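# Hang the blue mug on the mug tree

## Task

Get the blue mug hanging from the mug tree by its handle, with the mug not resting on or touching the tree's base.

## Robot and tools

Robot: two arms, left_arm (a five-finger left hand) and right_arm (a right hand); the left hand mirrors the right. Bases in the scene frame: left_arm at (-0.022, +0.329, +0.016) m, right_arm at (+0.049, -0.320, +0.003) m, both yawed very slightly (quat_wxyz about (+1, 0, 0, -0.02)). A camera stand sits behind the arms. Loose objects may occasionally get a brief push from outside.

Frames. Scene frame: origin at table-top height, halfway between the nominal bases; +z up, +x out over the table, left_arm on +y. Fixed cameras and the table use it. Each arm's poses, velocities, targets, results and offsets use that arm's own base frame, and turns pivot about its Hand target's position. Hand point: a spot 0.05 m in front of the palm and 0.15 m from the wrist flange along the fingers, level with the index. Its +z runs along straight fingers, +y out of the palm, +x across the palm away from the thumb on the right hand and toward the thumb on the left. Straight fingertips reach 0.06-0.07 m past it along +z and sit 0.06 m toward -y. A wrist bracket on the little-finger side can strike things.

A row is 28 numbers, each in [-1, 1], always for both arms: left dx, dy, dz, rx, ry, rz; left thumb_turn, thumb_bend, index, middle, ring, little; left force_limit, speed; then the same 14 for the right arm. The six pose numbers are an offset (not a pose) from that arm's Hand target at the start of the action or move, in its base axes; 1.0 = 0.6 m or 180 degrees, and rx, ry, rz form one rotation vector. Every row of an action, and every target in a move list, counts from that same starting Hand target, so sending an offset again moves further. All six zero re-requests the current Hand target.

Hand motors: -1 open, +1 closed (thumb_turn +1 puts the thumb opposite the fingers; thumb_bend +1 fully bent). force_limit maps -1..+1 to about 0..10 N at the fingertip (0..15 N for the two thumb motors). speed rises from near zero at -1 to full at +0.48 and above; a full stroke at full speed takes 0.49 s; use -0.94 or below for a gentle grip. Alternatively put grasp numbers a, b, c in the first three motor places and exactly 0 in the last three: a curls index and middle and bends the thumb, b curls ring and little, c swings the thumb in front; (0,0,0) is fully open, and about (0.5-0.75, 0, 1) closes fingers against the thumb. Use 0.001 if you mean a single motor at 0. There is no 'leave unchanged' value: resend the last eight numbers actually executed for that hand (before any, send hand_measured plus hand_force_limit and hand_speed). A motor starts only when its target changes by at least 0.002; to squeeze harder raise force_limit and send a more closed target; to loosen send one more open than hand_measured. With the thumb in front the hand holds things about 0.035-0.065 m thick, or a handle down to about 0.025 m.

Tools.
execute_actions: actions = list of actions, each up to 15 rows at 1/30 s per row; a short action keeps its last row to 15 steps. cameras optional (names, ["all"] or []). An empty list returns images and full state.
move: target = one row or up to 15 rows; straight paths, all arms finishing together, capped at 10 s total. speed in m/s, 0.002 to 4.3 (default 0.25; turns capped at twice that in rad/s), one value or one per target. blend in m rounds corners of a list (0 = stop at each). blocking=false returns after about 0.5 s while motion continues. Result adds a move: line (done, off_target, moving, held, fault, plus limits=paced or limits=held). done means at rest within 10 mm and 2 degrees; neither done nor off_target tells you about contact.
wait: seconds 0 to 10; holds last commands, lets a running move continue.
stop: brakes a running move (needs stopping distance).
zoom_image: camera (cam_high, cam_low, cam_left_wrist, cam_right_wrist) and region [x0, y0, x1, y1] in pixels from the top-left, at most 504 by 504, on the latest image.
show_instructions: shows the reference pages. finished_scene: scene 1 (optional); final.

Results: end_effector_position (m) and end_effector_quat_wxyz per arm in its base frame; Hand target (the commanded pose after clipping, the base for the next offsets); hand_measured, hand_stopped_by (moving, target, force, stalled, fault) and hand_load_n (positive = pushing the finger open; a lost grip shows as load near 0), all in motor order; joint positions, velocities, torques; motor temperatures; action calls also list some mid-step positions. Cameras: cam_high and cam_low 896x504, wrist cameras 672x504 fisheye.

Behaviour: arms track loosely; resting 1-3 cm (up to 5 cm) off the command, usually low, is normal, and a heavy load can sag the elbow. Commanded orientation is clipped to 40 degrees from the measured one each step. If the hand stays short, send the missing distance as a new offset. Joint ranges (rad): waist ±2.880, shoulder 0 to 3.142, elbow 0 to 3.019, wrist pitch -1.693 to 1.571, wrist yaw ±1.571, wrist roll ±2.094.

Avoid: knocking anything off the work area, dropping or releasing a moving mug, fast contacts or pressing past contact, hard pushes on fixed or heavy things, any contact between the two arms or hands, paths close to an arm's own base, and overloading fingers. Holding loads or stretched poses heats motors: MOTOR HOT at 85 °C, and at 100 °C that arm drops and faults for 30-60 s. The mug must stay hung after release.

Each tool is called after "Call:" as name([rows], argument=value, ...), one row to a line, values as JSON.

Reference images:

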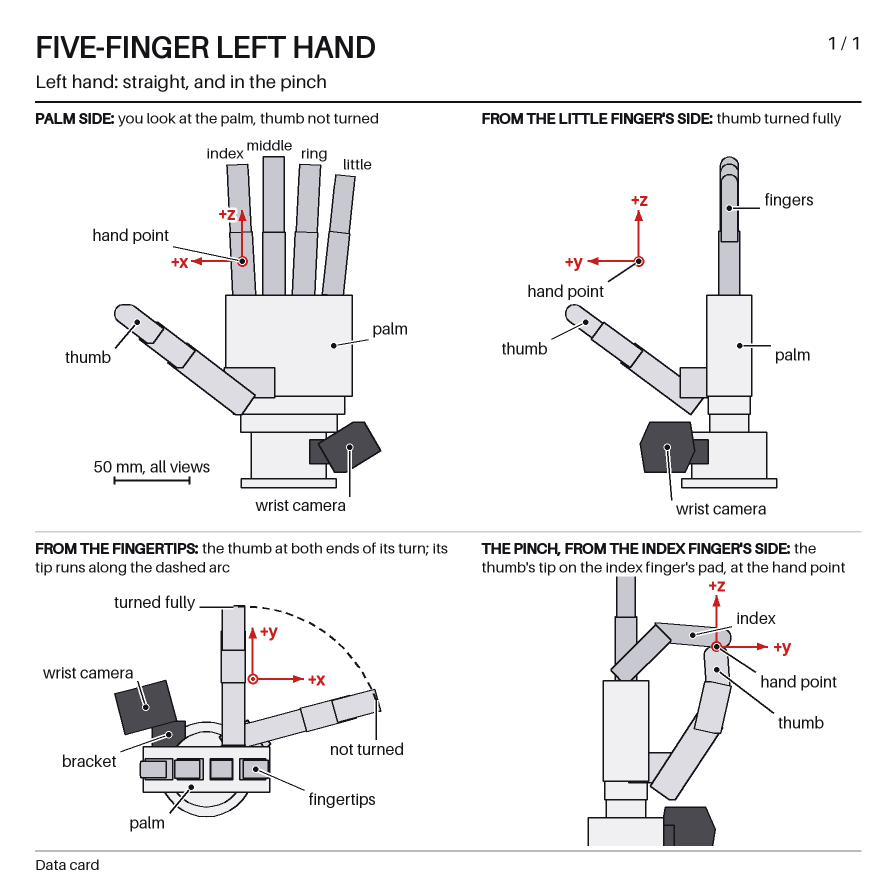

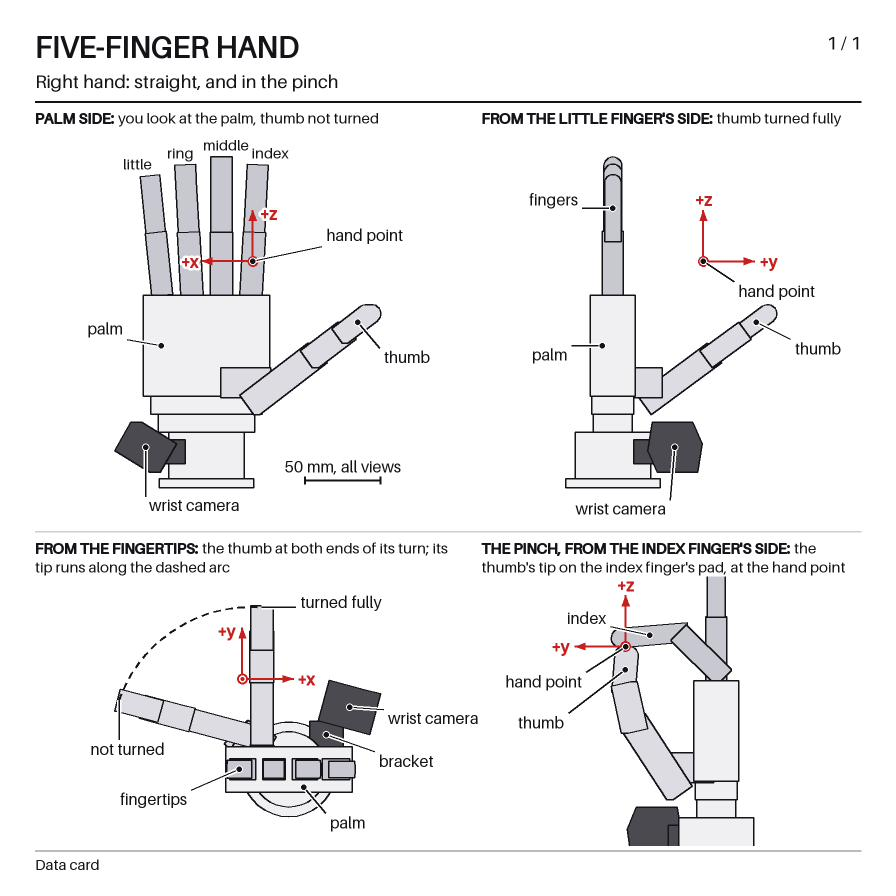

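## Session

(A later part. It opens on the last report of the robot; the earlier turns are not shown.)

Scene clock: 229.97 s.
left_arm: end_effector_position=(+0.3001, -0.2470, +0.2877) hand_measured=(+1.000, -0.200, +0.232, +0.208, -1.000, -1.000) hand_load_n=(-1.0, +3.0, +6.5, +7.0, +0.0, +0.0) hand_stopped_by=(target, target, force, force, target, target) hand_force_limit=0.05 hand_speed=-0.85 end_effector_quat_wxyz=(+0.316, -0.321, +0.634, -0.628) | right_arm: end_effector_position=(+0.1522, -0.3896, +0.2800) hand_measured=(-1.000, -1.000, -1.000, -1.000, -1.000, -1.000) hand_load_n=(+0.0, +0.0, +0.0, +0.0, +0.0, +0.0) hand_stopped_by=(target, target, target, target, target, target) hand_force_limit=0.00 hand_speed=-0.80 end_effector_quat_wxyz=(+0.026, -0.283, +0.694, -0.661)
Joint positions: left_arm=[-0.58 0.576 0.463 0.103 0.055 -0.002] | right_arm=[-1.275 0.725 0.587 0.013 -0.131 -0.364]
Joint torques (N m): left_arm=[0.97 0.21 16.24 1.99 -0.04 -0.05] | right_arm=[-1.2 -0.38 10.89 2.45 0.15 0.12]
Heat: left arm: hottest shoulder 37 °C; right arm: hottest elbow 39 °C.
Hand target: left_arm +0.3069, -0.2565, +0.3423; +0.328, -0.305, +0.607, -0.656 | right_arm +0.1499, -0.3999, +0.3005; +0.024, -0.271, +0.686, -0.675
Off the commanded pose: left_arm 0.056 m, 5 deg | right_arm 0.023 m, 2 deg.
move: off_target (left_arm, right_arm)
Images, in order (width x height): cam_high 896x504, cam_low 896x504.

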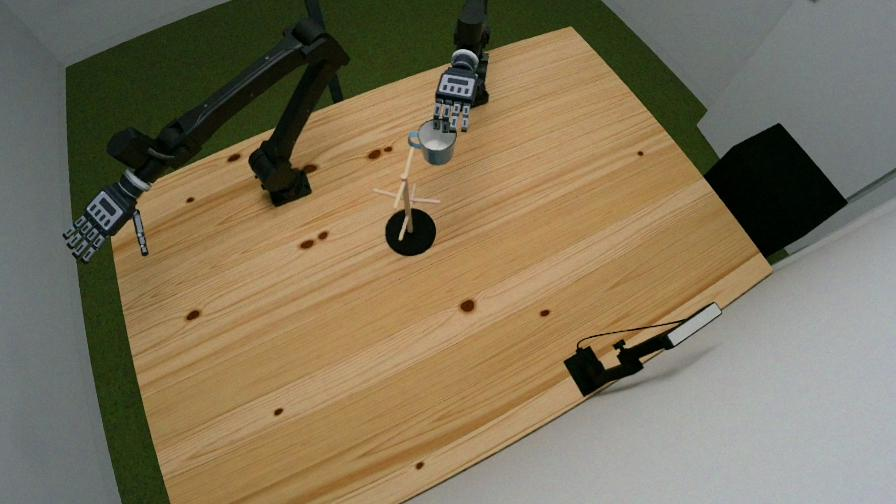

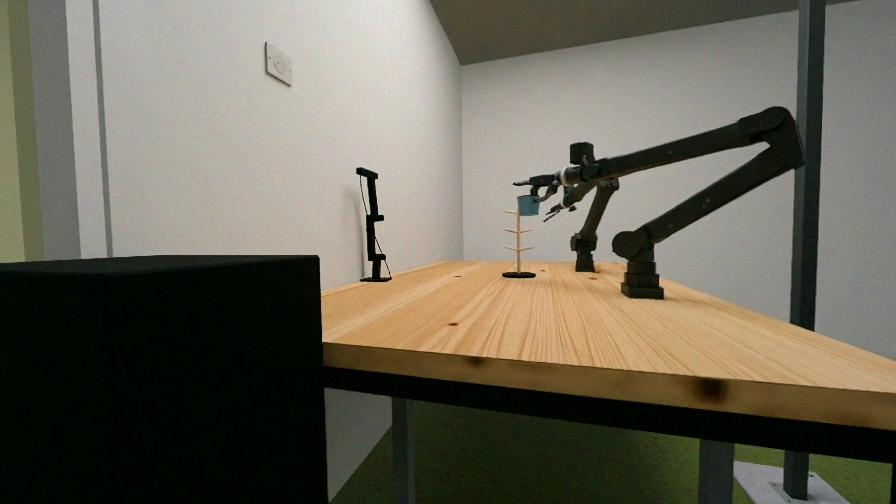

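Call:
move(target=[0,0,-0.02,0,0,0,1,-0.2,0.56,0.56,-1,-1,0.05,-0.85,0,0,0,0,0,0,-1,-1,-1,-1,-1,-1,0,-0.8], speed=0.06, cameras=["cam_low","cam_high"])

Call:
zoom_image(camera="cam_high", region=[390, 110, 450, 170])

Call:
zoom_image(camera="cam_low", region=[490, 170, 570, 250])

Scene clock: 235.93 s.
left_arm: end_effector_position=(+0.3014, -0.2480, +0.2870) hand_measured=(+1.000, -0.200, +0.232, +0.208, -1.000, -1.000) hand_load_n=(-1.5, +3.0, +6.5, +7.0, +0.0, +0.0) hand_stopped_by=(target, target, force, force, target, target) hand_force_limit=0.05 hand_speed=-0.85 end_effector_quat_wxyz=(+0.316, -0.321, +0.634, -0.628) | right_arm: end_effector_position=(+0.1522, -0.3896, +0.2800) hand_measured=(-1.000, -1.000, -1.000, -1.000, -1.000, -1.000) hand_load_n=(+0.0, +0.0, +0.0, +0.0, +0.0, -0.5) hand_stopped_by=(target, target, target, target, target, target) hand_force_limit=0.00 hand_speed=-0.80 end_effector_quat_wxyz=(+0.026, -0.283, +0.694, -0.661)
Joint positions: left_arm=[-0.581 0.583 0.463 0.11 0.054 -0.002] | right_arm=[-1.275 0.725 0.587 0.013 -0.131 -0.364]
Joint torques (N m): left_arm=[0.73 0.91 14.02 2.93 -0.01 -0.01] | right_arm=[-1.2 -0.32 10.88 2.41 0.16 0.11]
Heat: left arm: hottest elbow 38 °C; right arm: hottest elbow 39 °C.
Hand target: left_arm +0.3068, -0.2565, +0.3303; +0.328, -0.305, +0.607, -0.656 | right_arm +0.1499, -0.3999, +0.3005; +0.024, -0.271, +0.686, -0.675
Off the commanded pose: left_arm 0.044 m, 5 deg | right_arm 0.023 m, 2 deg.
move: off_target (left_arm, right_arm)
Images, in order (width x height): cam_high 896x504, cam_low 896x504.

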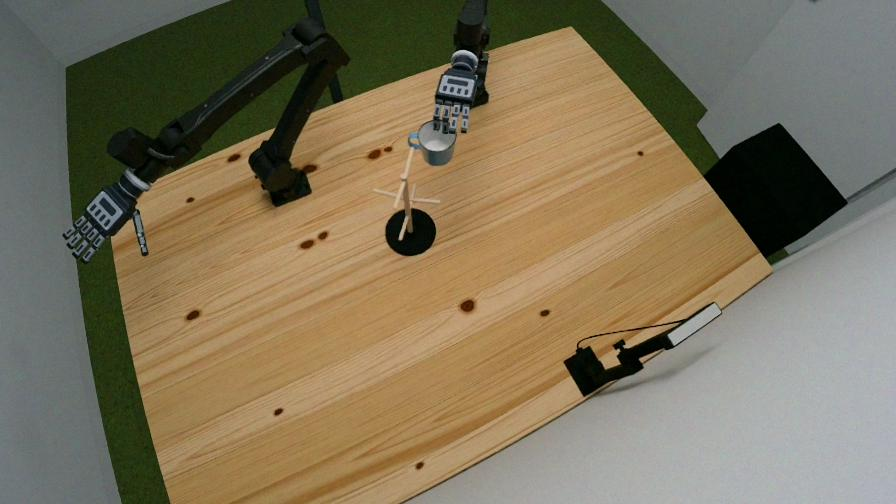

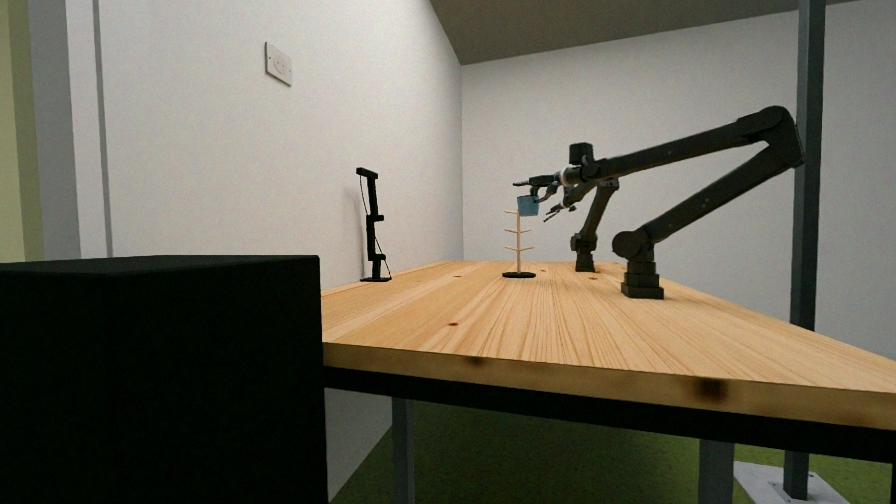

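Scaled by 8.400 from the camera's 896x504 image, which has a finer 1280x720 frame.

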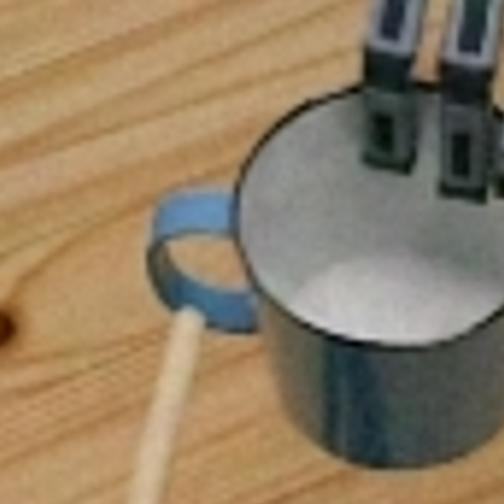

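Scaled by 6.300 from the camera's 896x504 image, which has a finer 1280x720 frame.

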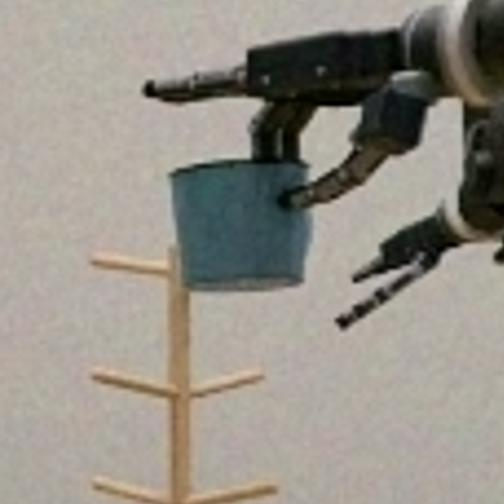

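Call:
move(target=[0,0,-0.0417,0,0,0,1,-0.2,0.56,0.56,-1,-1,0.05,-0.85,0,0,0,0,0,0,-1,-1,-1,-1,-1,-1,0,-0.8], speed=0.06, cameras=["cam_high","cam_low"])

Scene clock: 240.50 s.
left_arm: end_effector_position=(+0.3069, -0.2524, +0.2892) hand_measured=(+1.000, -0.200, +0.232, +0.208, -1.000, -1.000) hand_load_n=(-1.5, +3.0, +6.0, +7.0, +0.0, +0.0) hand_stopped_by=(target, target, force, force, target, target) hand_force_limit=0.05 hand_speed=-0.85 end_effector_quat_wxyz=(+0.323, -0.314, +0.622, -0.641) | right_arm: end_effector_position=(+0.1522, -0.3896, +0.2800) hand_measured=(-1.000, -1.000, -1.000, -1.000, -1.000, -1.000) hand_load_n=(+0.0, +0.0, +0.0, +0.0, +0.0, +0.0) hand_stopped_by=(target, target, target, target, target, target) hand_force_limit=0.00 hand_speed=-0.80 end_effector_quat_wxyz=(+0.026, -0.283, +0.694, -0.661)
Joint positions: left_arm=[-0.583 0.609 0.447 0.192 0.053 -0.002] | right_arm=[-1.275 0.725 0.587 0.013 -0.131 -0.364]
Joint torques (N m): left_arm=[0.67 0.26 10.22 3.06 -0.01 -0.01] | right_arm=[-1.14 -0.32 10.88 2.41 0.16 0.12]
Heat: left arm: hottest elbow 38 °C; right arm: hottest elbow 39 °C.
Hand target: left_arm +0.3069, -0.2565, +0.3053; +0.328, -0.305, +0.607, -0.656 | right_arm +0.1499, -0.3999, +0.3005; +0.024, -0.271, +0.686, -0.675
Off the commanded pose: left_arm 0.017 m, 3 deg | right_arm 0.023 m, 2 deg.
move: off_target (left_arm, right_arm)
Images, in order (width x height): cam_high 896x504, cam_low 896x504.

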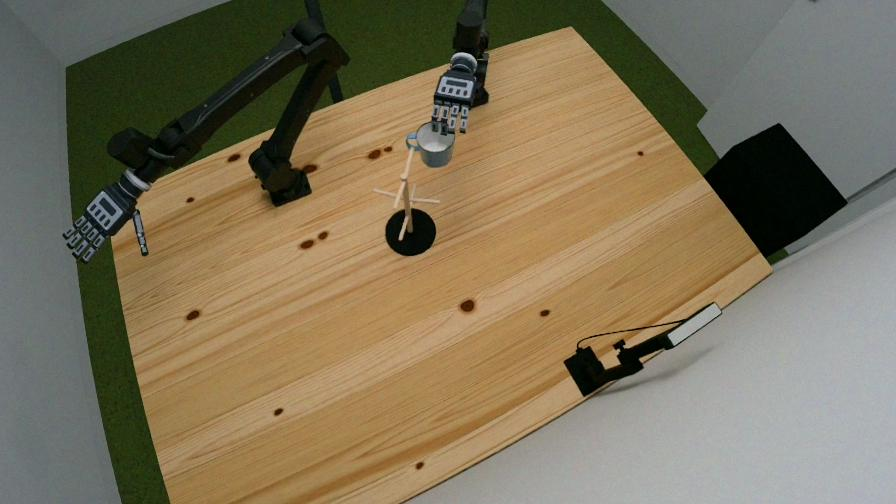

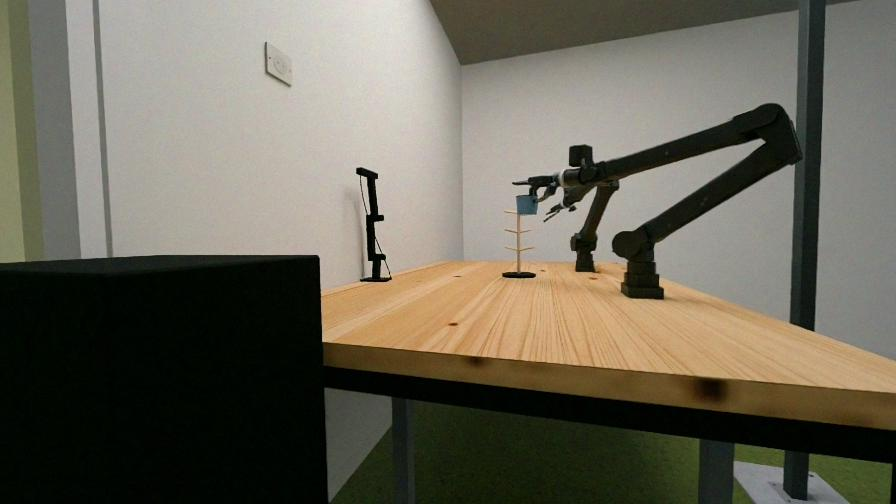

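Call:
zoom_image(camera="cam_high", region=[380, 100, 460, 180])

Call:
zoom_image(camera="cam_low", region=[490, 170, 570, 250])

Scaled by 6.300 from the camera's 896x504 image, which has a finer 1280x720 frame.

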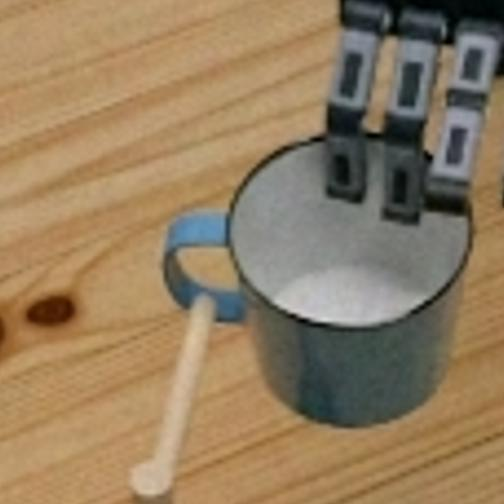

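Scaled by 6.300 from the camera's 896x504 image, which has a finer 1280x720 frame.

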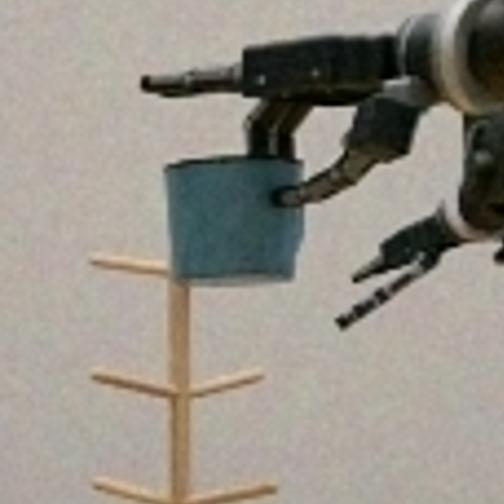

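Call:
move(target=[0,0,-0.03,0,0,0,1,-0.2,0.56,0.56,-1,-1,0.05,-0.85,0,0,0,0,0,0,-1,-1,-1,-1,-1,-1,0,-0.8], speed=0.06)

Scene clock: 243.50 s.
left_arm: end_effector_position=(+0.3067, -0.2522, +0.2720) hand_measured=(+1.000, -0.200, +0.232, +0.208, -1.000, -1.000) hand_load_n=(-1.5, +3.0, +6.0, +7.0, -0.5, +0.0) hand_stopped_by=(target, target, force, force, target, target) hand_force_limit=0.05 hand_speed=-0.85 end_effector_quat_wxyz=(+0.323, -0.314, +0.621, -0.641) | right_arm: end_effector_position=(+0.1522, -0.3896, +0.2800) hand_measured=(-1.000, -1.000, -1.000, -1.000, -1.000, -1.000) hand_load_n=(+0.0, +0.0, +0.0, +0.0, +0.0, +0.0) hand_stopped_by=(target, target, target, target, target, target) hand_force_limit=0.00 hand_speed=-0.80 end_effector_quat_wxyz=(+0.026, -0.283, +0.694, -0.661)
Joint positions: left_arm=[-0.583 0.622 0.404 0.25 0.052 -0.002] | right_arm=[-1.275 0.725 0.587 0.013 -0.131 -0.364]
Joint torques (N m): left_arm=[0.26 0.21 10.19 3.02 -0.05 -0.02] | right_arm=[-1.14 -0.38 10.91 2.45 0.16 0.12]
Heat: left arm: hottest elbow 38 °C; right arm: hottest elbow 39 °C.
Hand target: left_arm +0.3069, -0.2565, +0.2874; +0.328, -0.305, +0.607, -0.656 | right_arm +0.1499, -0.3999, +0.3005; +0.024, -0.271, +0.686, -0.675
Off the commanded pose: left_arm 0.016 m, 3 deg | right_arm 0.023 m, 2 deg.
move: off_target (left_arm, right_arm)

Call:
move(target=[0.0264,-0.0203,0.003,0,0,0,1,-0.2,0.56,0.56,-1,-1,0.05,-0.85,0,0,0,0,0,0,-1,-1,-1,-1,-1,-1,0,-0.8], speed=0.05, cameras=["cam_high","cam_low"])

Call:
zoom_image(camera="cam_high", region=[380, 100, 460, 180])

Call:
zoom_image(camera="cam_low", region=[490, 170, 570, 250])

Scene clock: 246.60 s.
left_arm: end_effector_position=(+0.3171, -0.2605, +0.2583) hand_measured=(+1.000, -0.200, +0.232, +0.208, -1.000, -1.000) hand_load_n=(-1.5, +4.0, +5.0, +7.0, +0.0, +0.0) hand_stopped_by=(target, target, force, force, target, target) hand_force_limit=0.05 hand_speed=-0.85 end_effector_quat_wxyz=(+0.320, -0.317, +0.627, -0.636) | right_arm: end_effector_position=(+0.1522, -0.3896, +0.2800) hand_measured=(-1.000, -1.000, -1.000, -1.000, -1.000, -1.000) hand_load_n=(+0.0, +0.0, +0.0, +0.0, +0.0, +0.0) hand_stopped_by=(target, target, target, target, target, target) hand_force_limit=0.00 hand_speed=-0.80 end_effector_quat_wxyz=(+0.026, -0.283, +0.694, -0.661)
Joint positions: left_arm=[-0.588 0.698 0.404 0.307 0.048 -0.002] | right_arm=[-1.275 0.725 0.587 0.013 -0.131 -0.364]
Joint torques (N m): left_arm=[0.97 0.21 12.34 2.81 -0.04 -0.04] | right_arm=[-1.26 -0.38 10.89 2.43 0.17 0.12]
Heat: left arm: hottest elbow 38 °C; right arm: hottest elbow 39 °C.
Hand target: left_arm +0.3227, -0.2687, +0.2890; +0.328, -0.305, +0.607, -0.656 | right_arm +0.1499, -0.3999, +0.3005; +0.024, -0.271, +0.686, -0.675
Off the commanded pose: left_arm 0.032 m, 4 deg | right_arm 0.023 m, 2 deg.
move: off_target (left_arm, right_arm)
Images, in order (width x height): cam_high 896x504, cam_low 896x504.

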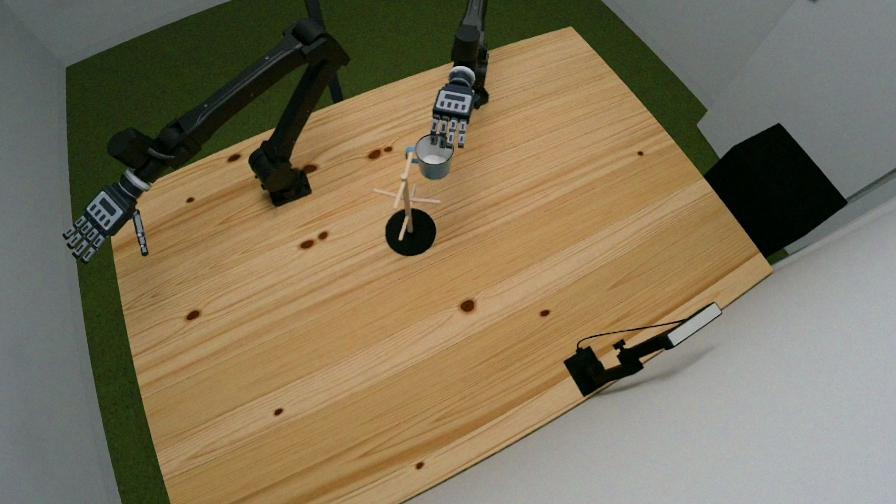

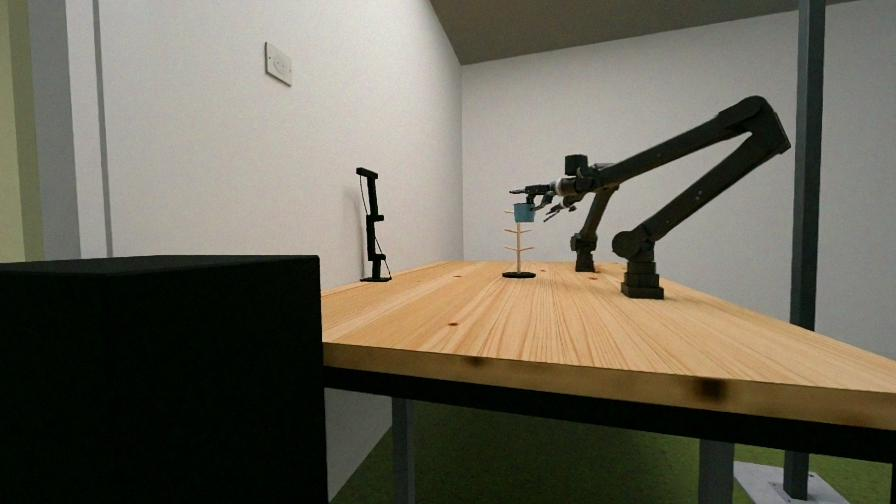

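Scaled by 6.300 from the camera's 896x504 image, which has a finer 1280x720 frame.

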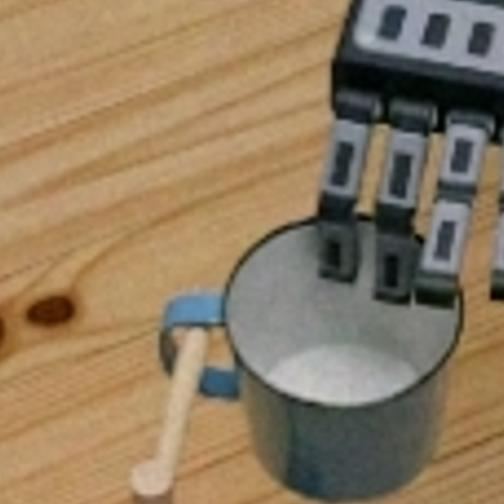

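Scaled by 6.300 from the camera's 896x504 image, which has a finer 1280x720 frame.

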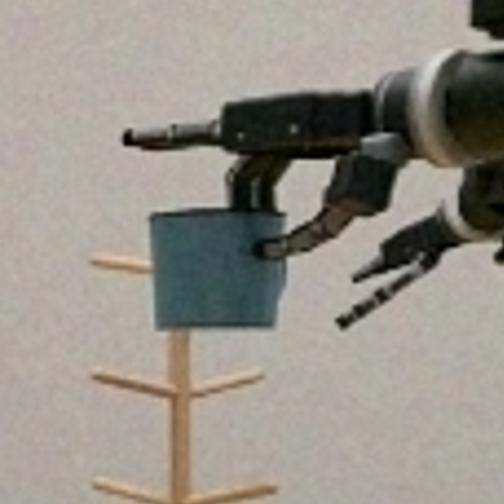

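Call:
move(target=[0,0,0.045,0,0,0,1,-0.2,0.56,0.56,-1,-1,0.05,-0.85,0,0,0,0,0,0,-1,-1,-1,-1,-1,-1,0,-0.8], speed=0.06)

Scene clock: 249.03 s.
left_arm: end_effector_position=(+0.3149, -0.2589, +0.2605) hand_measured=(+1.000, -0.200, +0.232, +0.208, -1.000, -1.000) hand_load_n=(-1.0, +3.0, +6.5, +6.5, -0.5, +0.0) hand_stopped_by=(target, target, force, force, target, target) hand_force_limit=0.05 hand_speed=-0.85 end_effector_quat_wxyz=(+0.315, -0.322, +0.636, -0.627) | right_arm: end_effector_position=(+0.1522, -0.3896, +0.2800) hand_measured=(-1.000, -1.000, -1.000, -1.000, -1.000, -1.000) hand_load_n=(+0.0, +0.0, +0.0, +0.0, +0.0, +0.0) hand_stopped_by=(target, target, target, target, target, target) hand_force_limit=0.00 hand_speed=-0.80 end_effector_quat_wxyz=(+0.026, -0.283, +0.694, -0.661)
Joint positions: left_arm=[-0.588 0.681 0.425 0.241 0.048 -0.002] | right_arm=[-1.275 0.725 0.587 0.013 -0.131 -0.364]
Joint torques (N m): left_arm=[0.79 -1.79 15.6 2.07 0.04 -0.04] | right_arm=[-1.2 -0.32 10.88 2.45 0.16 0.12]
Heat: left arm: hottest elbow 39 °C; right arm: hottest elbow 39 °C.
Hand target: left_arm +0.3228, -0.2686, +0.3161; +0.328, -0.305, +0.607, -0.656 | right_arm +0.1499, -0.3999, +0.3005; +0.024, -0.271, +0.686, -0.675
Off the commanded pose: left_arm 0.057 m, 5 deg | right_arm 0.023 m, 2 deg.
move: off_target (left_arm, right_arm)

Call:
move(target=[0,0,0.025,0,0,0,1,-0.2,0.56,0.56,-1,-1,0.05,-0.85,0,0,0,0,0,0,-1,-1,-1,-1,-1,-1,0,-0.8], speed=0.06, cameras=["cam_high","cam_low"])

Call:
zoom_image(camera="cam_high", region=[380, 100, 460, 180])

Call:
zoom_image(camera="cam_low", region=[490, 170, 570, 250])

Scene clock: 251.00 s.
left_arm: end_effector_position=(+0.3148, -0.2588, +0.2734) hand_measured=(+1.000, -0.200, +0.232, +0.208, -1.000, -1.000) hand_load_n=(-1.5, +3.0, +6.5, +7.0, +0.0, +0.0) hand_stopped_by=(target, target, force, force, target, target) hand_force_limit=0.05 hand_speed=-0.85 end_effector_quat_wxyz=(+0.315, -0.323, +0.637, -0.626) | right_arm: end_effector_position=(+0.1522, -0.3896, +0.2800) hand_measured=(-1.000, -1.000, -1.000, -1.000, -1.000, -1.000) hand_load_n=(+0.0, +0.0, +0.0, +0.0, -0.5, +0.0) hand_stopped_by=(target, target, target, target, target, target) hand_force_limit=0.00 hand_speed=-0.80 end_effector_quat_wxyz=(+0.026, -0.283, +0.694, -0.661)
Joint positions: left_arm=[-0.588 0.667 0.457 0.191 0.048 -0.002] | right_arm=[-1.275 0.725 0.587 0.013 -0.131 -0.364]
Joint torques (N m): left_arm=[0.56 -0.97 16.2 1.99 0 -0.07] | right_arm=[-1.26 -0.38 10.88 2.44 0.16 0.12]
Heat: left arm: hottest elbow 39 °C; right arm: hottest elbow 39 °C.
Hand target: left_arm +0.3228, -0.2687, +0.3312; +0.328, -0.305, +0.607, -0.656 | right_arm +0.1499, -0.3999, +0.3005; +0.024, -0.271, +0.686, -0.675
Off the commanded pose: left_arm 0.059 m, 5 deg | right_arm 0.023 m, 2 deg.
move: off_target (left_arm, right_arm)
Images, in order (width x height): cam_high 896x504, cam_low 896x504.

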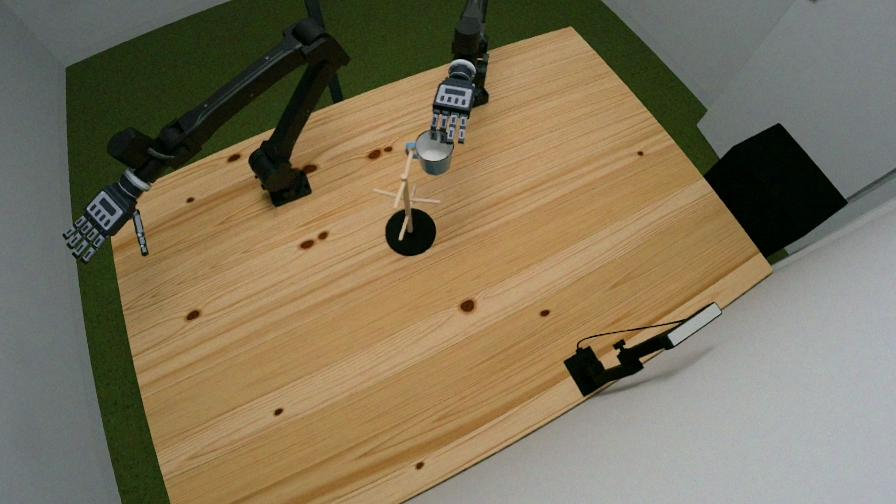

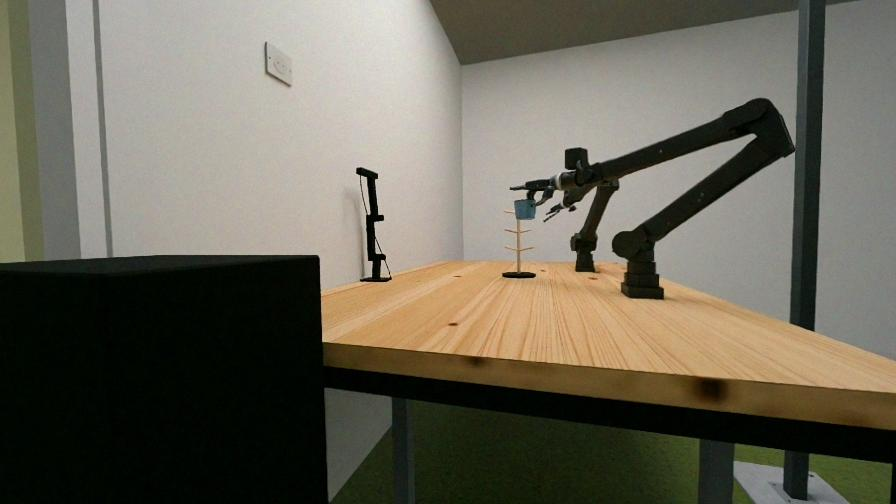

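Scaled by 6.300 from the camera's 896x504 image, which has a finer 1280x720 frame.

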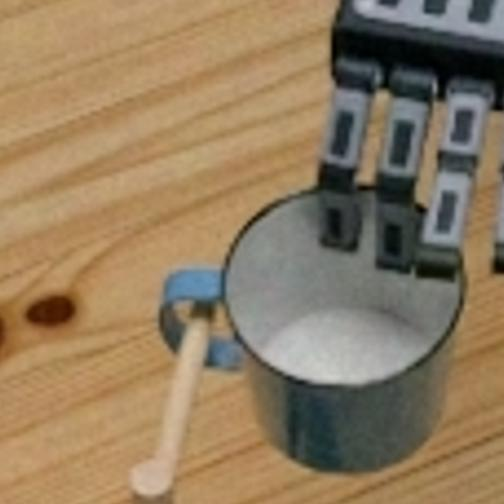

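Scaled by 6.300 from the camera's 896x504 image, which has a finer 1280x720 frame.

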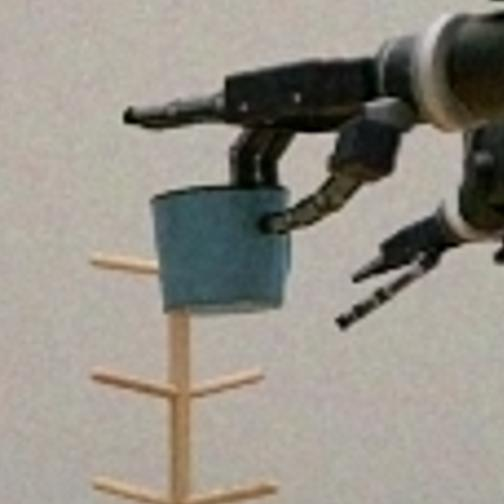

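Call:
move(target=[0.0198,-0.0153,0.012,0,0,0,1,-0.2,0.56,0.56,-1,-1,0.05,-0.85,0,0,0,0,0,0,-1,-1,-1,-1,-1,-1,0,-0.8], speed=0.04, cameras=["cam_high","cam_low"])

Call:
zoom_image(camera="cam_high", region=[380, 100, 460, 180])

Call:
zoom_image(camera="cam_low", region=[490, 170, 570, 250])

Scene clock: 253.40 s.
left_arm: end_effector_position=(+0.3237, -0.2652, +0.2789) hand_measured=(+1.000, -0.200, +0.232, +0.208, -1.000, -1.000) hand_load_n=(-1.5, +3.0, +6.5, +7.0, +0.0, +0.0) hand_stopped_by=(target, target, force, force, target, target) hand_force_limit=0.05 hand_speed=-0.85 end_effector_quat_wxyz=(+0.313, -0.324, +0.639, -0.623) | right_arm: end_effector_position=(+0.1522, -0.3896, +0.2800) hand_measured=(-1.000, -1.000, -1.000, -1.000, -1.000, -1.000) hand_load_n=(+0.0, +0.0, +0.0, +0.0, +0.0, +0.0) hand_stopped_by=(target, target, target, target, target, target) hand_force_limit=0.00 hand_speed=-0.80 end_effector_quat_wxyz=(+0.026, -0.283, +0.694, -0.661)
Joint positions: left_arm=[-0.591 0.709 0.492 0.188 0.045 -0.002] | right_arm=[-1.275 0.725 0.587 0.013 -0.131 -0.364]
Joint torques (N m): left_arm=[-0.32 -0.97 16.32 2.45 0.01 -0.04] | right_arm=[-1.08 -0.38 10.88 2.41 0.16 0.11]
Heat: left arm: hottest elbow 39 °C; right arm: hottest elbow 39 °C.
Hand target: left_arm +0.3346, -0.2778, +0.3382; +0.328, -0.305, +0.607, -0.656 | right_arm +0.1499, -0.3999, +0.3005; +0.024, -0.271, +0.686, -0.675
Off the commanded pose: left_arm 0.062 m, 6 deg | right_arm 0.023 m, 2 deg.
move: off_target (left_arm, right_arm)
Images, in order (width x height): cam_high 896x504, cam_low 896x504.

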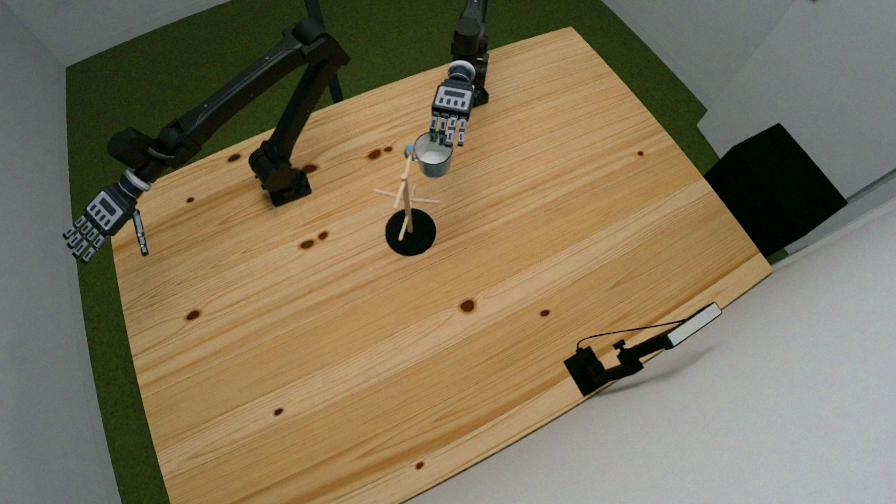

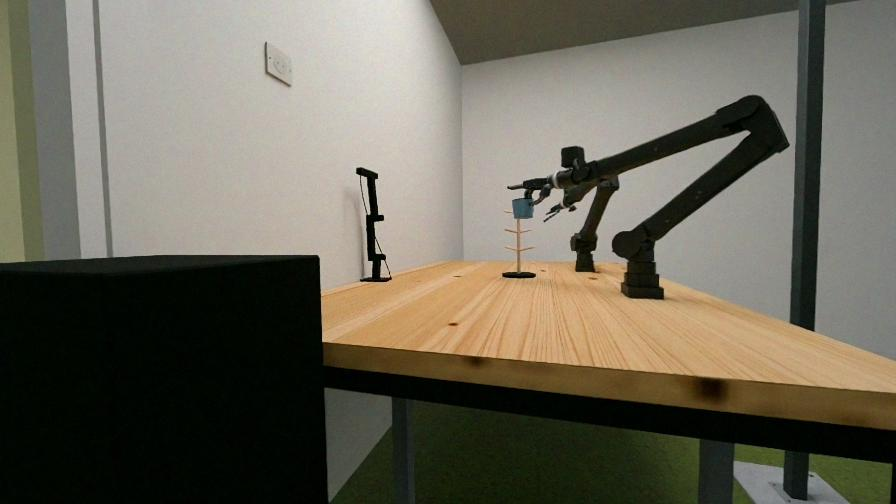

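Scaled by 6.300 from the camera's 896x504 image, which has a finer 1280x720 frame.

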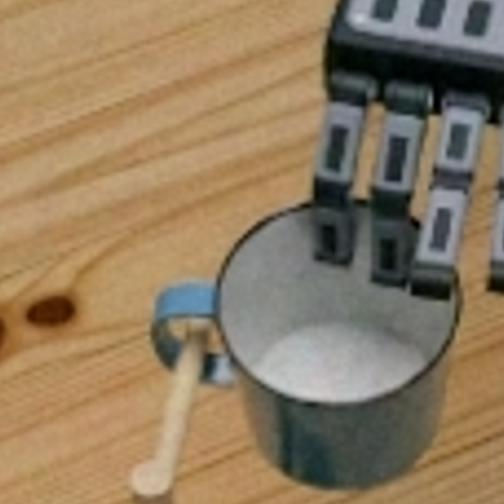

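Scaled by 6.300 from the camera's 896x504 image, which has a finer 1280x720 frame.

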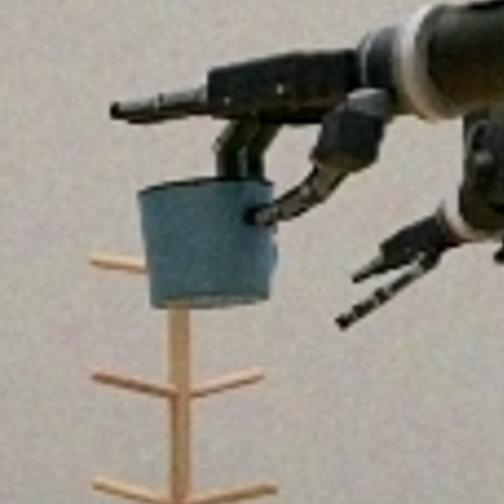

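Call:
move(target=[0.0238,-0.0183,-0.010,0,0,0,1,-0.2,0.56,0.56,-1,-1,0.05,-0.85,0,0,0,0,0,0,-1,-1,-1,-1,-1,-1,0,-0.8], speed=0.04, cameras=["cam_high","cam_low"])

Call:
zoom_image(camera="cam_high", region=[380, 100, 460, 180])

Call:
zoom_image(camera="cam_low", region=[490, 170, 570, 250])

Scene clock: 256.37 s.
left_arm: end_effector_position=(+0.3356, -0.2742, +0.2713) hand_measured=(+1.000, -0.200, +0.232, +0.208, -1.000, -1.000) hand_load_n=(-1.5, +3.0, +6.5, +7.0, +0.0, +0.0) hand_stopped_by=(target, target, force, force, target, target) hand_force_limit=0.05 hand_speed=-0.85 end_effector_quat_wxyz=(+0.311, -0.326, +0.642, -0.620) | right_arm: end_effector_position=(+0.1522, -0.3896, +0.2800) hand_measured=(-1.000, -1.000, -1.000, -1.000, -1.000, -1.000) hand_load_n=(+0.0, +0.0, +0.0, +0.0, +0.0, +0.0) hand_stopped_by=(target, target, target, target, target, target) hand_force_limit=0.00 hand_speed=-0.80 end_effector_quat_wxyz=(+0.026, -0.283, +0.694, -0.661)
Joint positions: left_arm=[-0.594 0.776 0.504 0.234 0.041 -0.002] | right_arm=[-1.275 0.725 0.587 0.013 -0.131 -0.364]
Joint torques (N m): left_arm=[0.91 -1.38 16.21 3.07 -0.03 -0.03] | right_arm=[-1.08 -0.38 10.89 2.44 0.16 0.12]
Heat: left arm: hottest elbow 40 °C; right arm: hottest elbow 39 °C.
Hand target: left_arm +0.3489, -0.2889, +0.3322; +0.328, -0.305, +0.607, -0.656 | right_arm +0.1499, -0.3999, +0.3005; +0.024, -0.271, +0.686, -0.675
Off the commanded pose: left_arm 0.064 m, 7 deg | right_arm 0.023 m, 2 deg.
move: off_target (left_arm, right_arm)
Images, in order (width x height): cam_high 896x504, cam_low 896x504.

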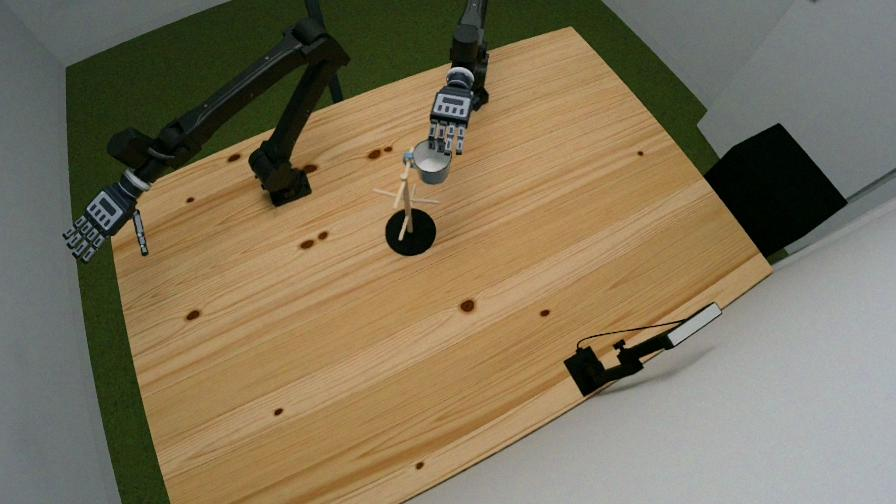

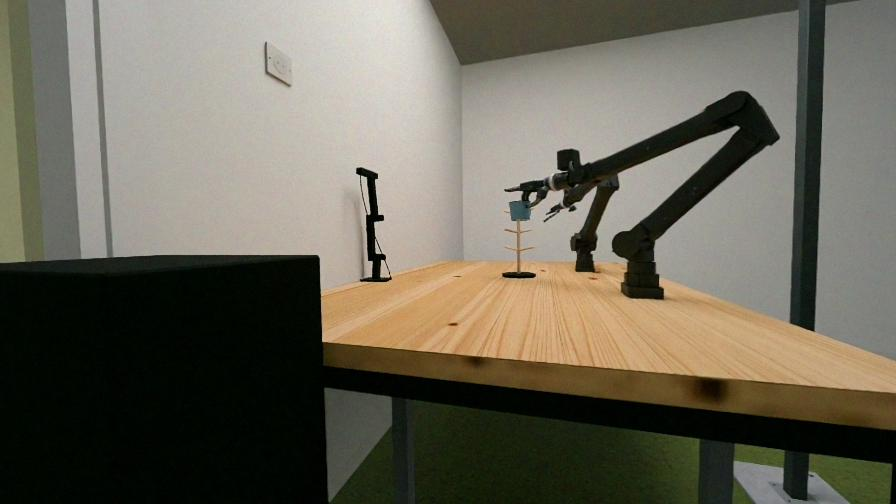

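Scaled by 6.300 from the camera's 896x504 image, which has a finer 1280x720 frame.

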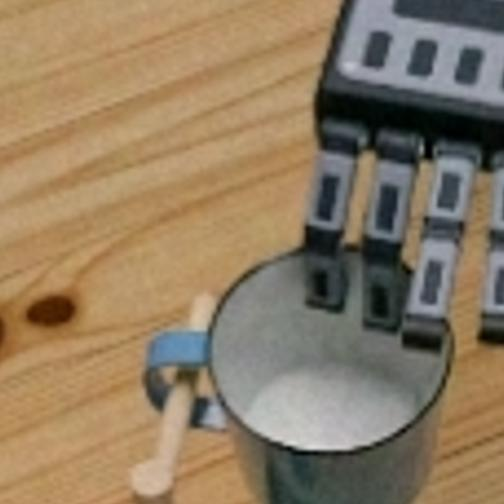

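Scaled by 6.300 from the camera's 896x504 image, which has a finer 1280x720 frame.

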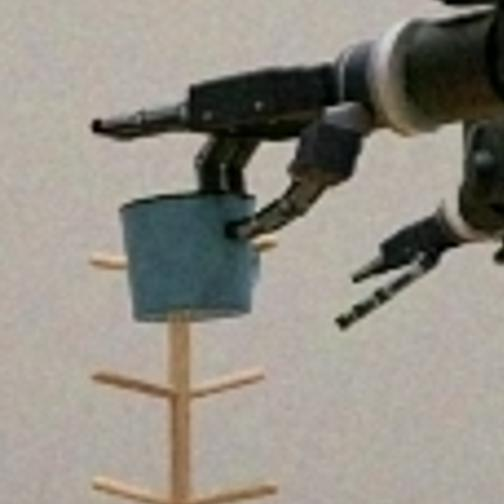

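Call:
move(target=[0.0238,-0.0183,-0.016,0,0,0,1,-0.2,0.56,0.56,-1,-1,0.05,-0.85,0,0,0,0,0,0,-1,-1,-1,-1,-1,-1,0,-0.8], speed=0.04, cameras=["cam_high","cam_low"])

Call:
zoom_image(camera="cam_high", region=[380, 100, 460, 180])

Call:
zoom_image(camera="cam_low", region=[490, 170, 570, 250])

Scene clock: 260.50 s.
left_arm: end_effector_position=(+0.3488, -0.2843, +0.2632) hand_measured=(+1.000, -0.200, +0.232, +0.208, -1.000, -1.000) hand_load_n=(-1.5, +3.0, +6.5, +7.0, +0.0, +0.0) hand_stopped_by=(target, target, force, force, target, target) hand_force_limit=0.05 hand_speed=-0.85 end_effector_quat_wxyz=(+0.312, -0.326, +0.642, -0.620) | right_arm: end_effector_position=(+0.1522, -0.3896, +0.2800) hand_measured=(-1.000, -1.000, -1.000, -1.000, -1.000, -1.000) hand_load_n=(+0.0, +0.0, +0.0, +0.0, +0.0, +0.0) hand_stopped_by=(target, target, target, target, target, target) hand_force_limit=0.00 hand_speed=-0.80 end_effector_quat_wxyz=(+0.026, -0.283, +0.694, -0.661)
Joint positions: left_arm=[-0.598 0.851 0.513 0.302 0.037 -0.002] | right_arm=[-1.275 0.725 0.587 0.013 -0.131 -0.364]
Joint torques (N m): left_arm=[0.5 -1.96 15.71 3.12 -0.01 -0.05] | right_arm=[-1.2 -0.32 10.89 2.45 0.16 0.12]
Motor temperatures (°C): left_arm=[27 36 41 32 28 28] | right_arm=[29 31 39 27 25 31]
Heat: left arm: hottest elbow 41 °C; right arm: hottest elbow 39 °C.
Hand target: left_arm +0.3631, -0.2999, +0.3228; +0.328, -0.305, +0.607, -0.656 | right_arm +0.1499, -0.3999, +0.3005; +0.024, -0.271, +0.686, -0.675
Off the commanded pose: left_arm 0.063 m, 7 deg | right_arm 0.023 m, 2 deg.
move: off_target (left_arm, right_arm)
Images, in order (width x height): cam_high 896x504, cam_low 896x504.

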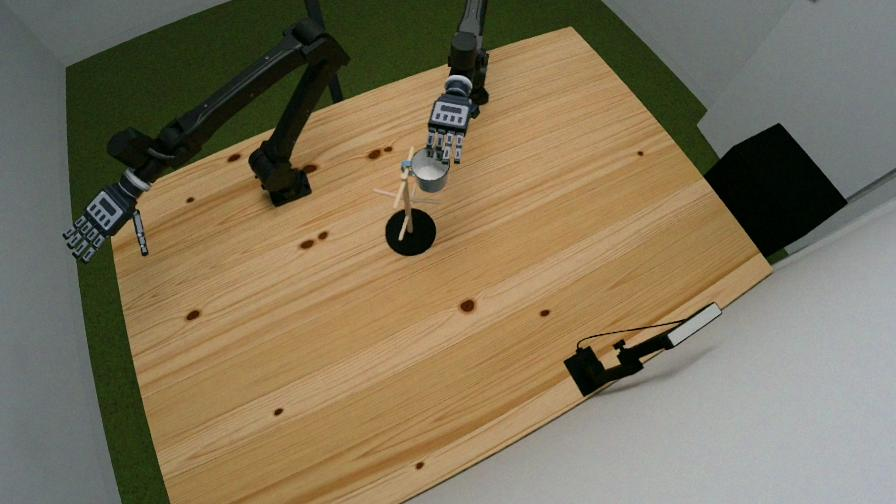

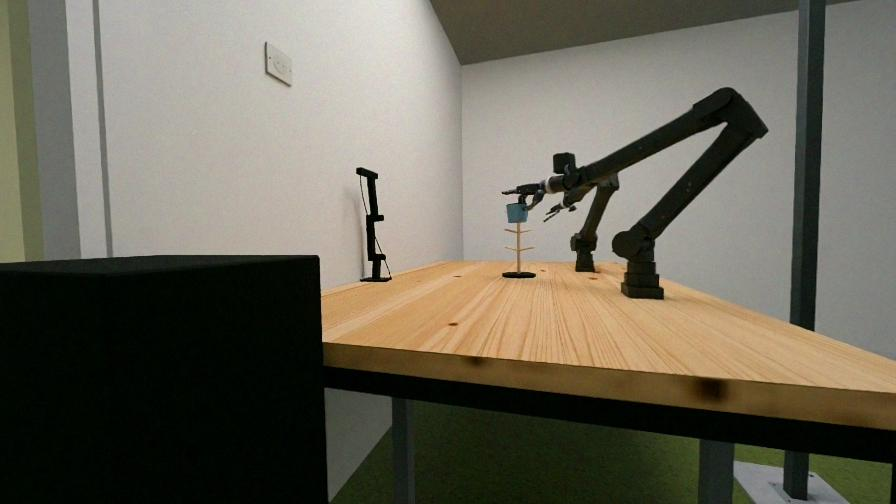

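Scaled by 6.300 from the camera's 896x504 image, which has a finer 1280x720 frame.

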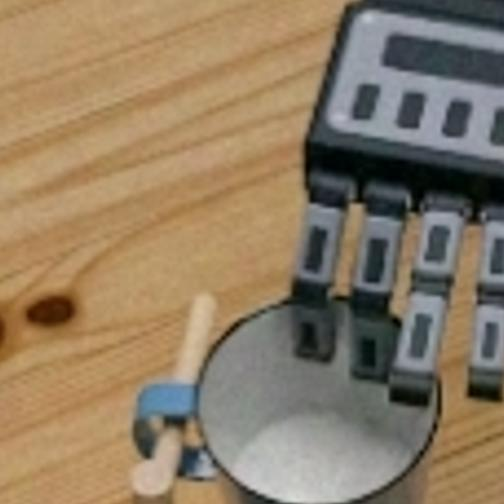

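Scaled by 6.300 from the camera's 896x504 image, which has a finer 1280x720 frame.

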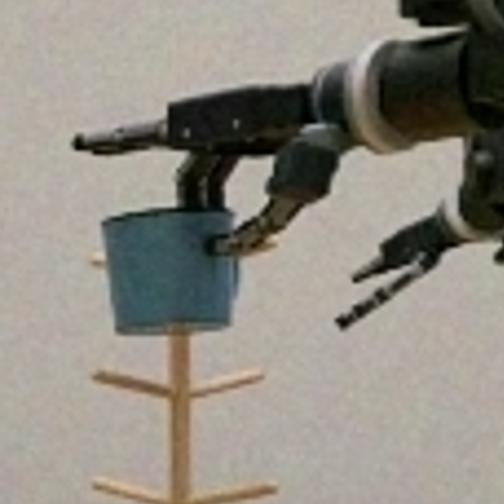

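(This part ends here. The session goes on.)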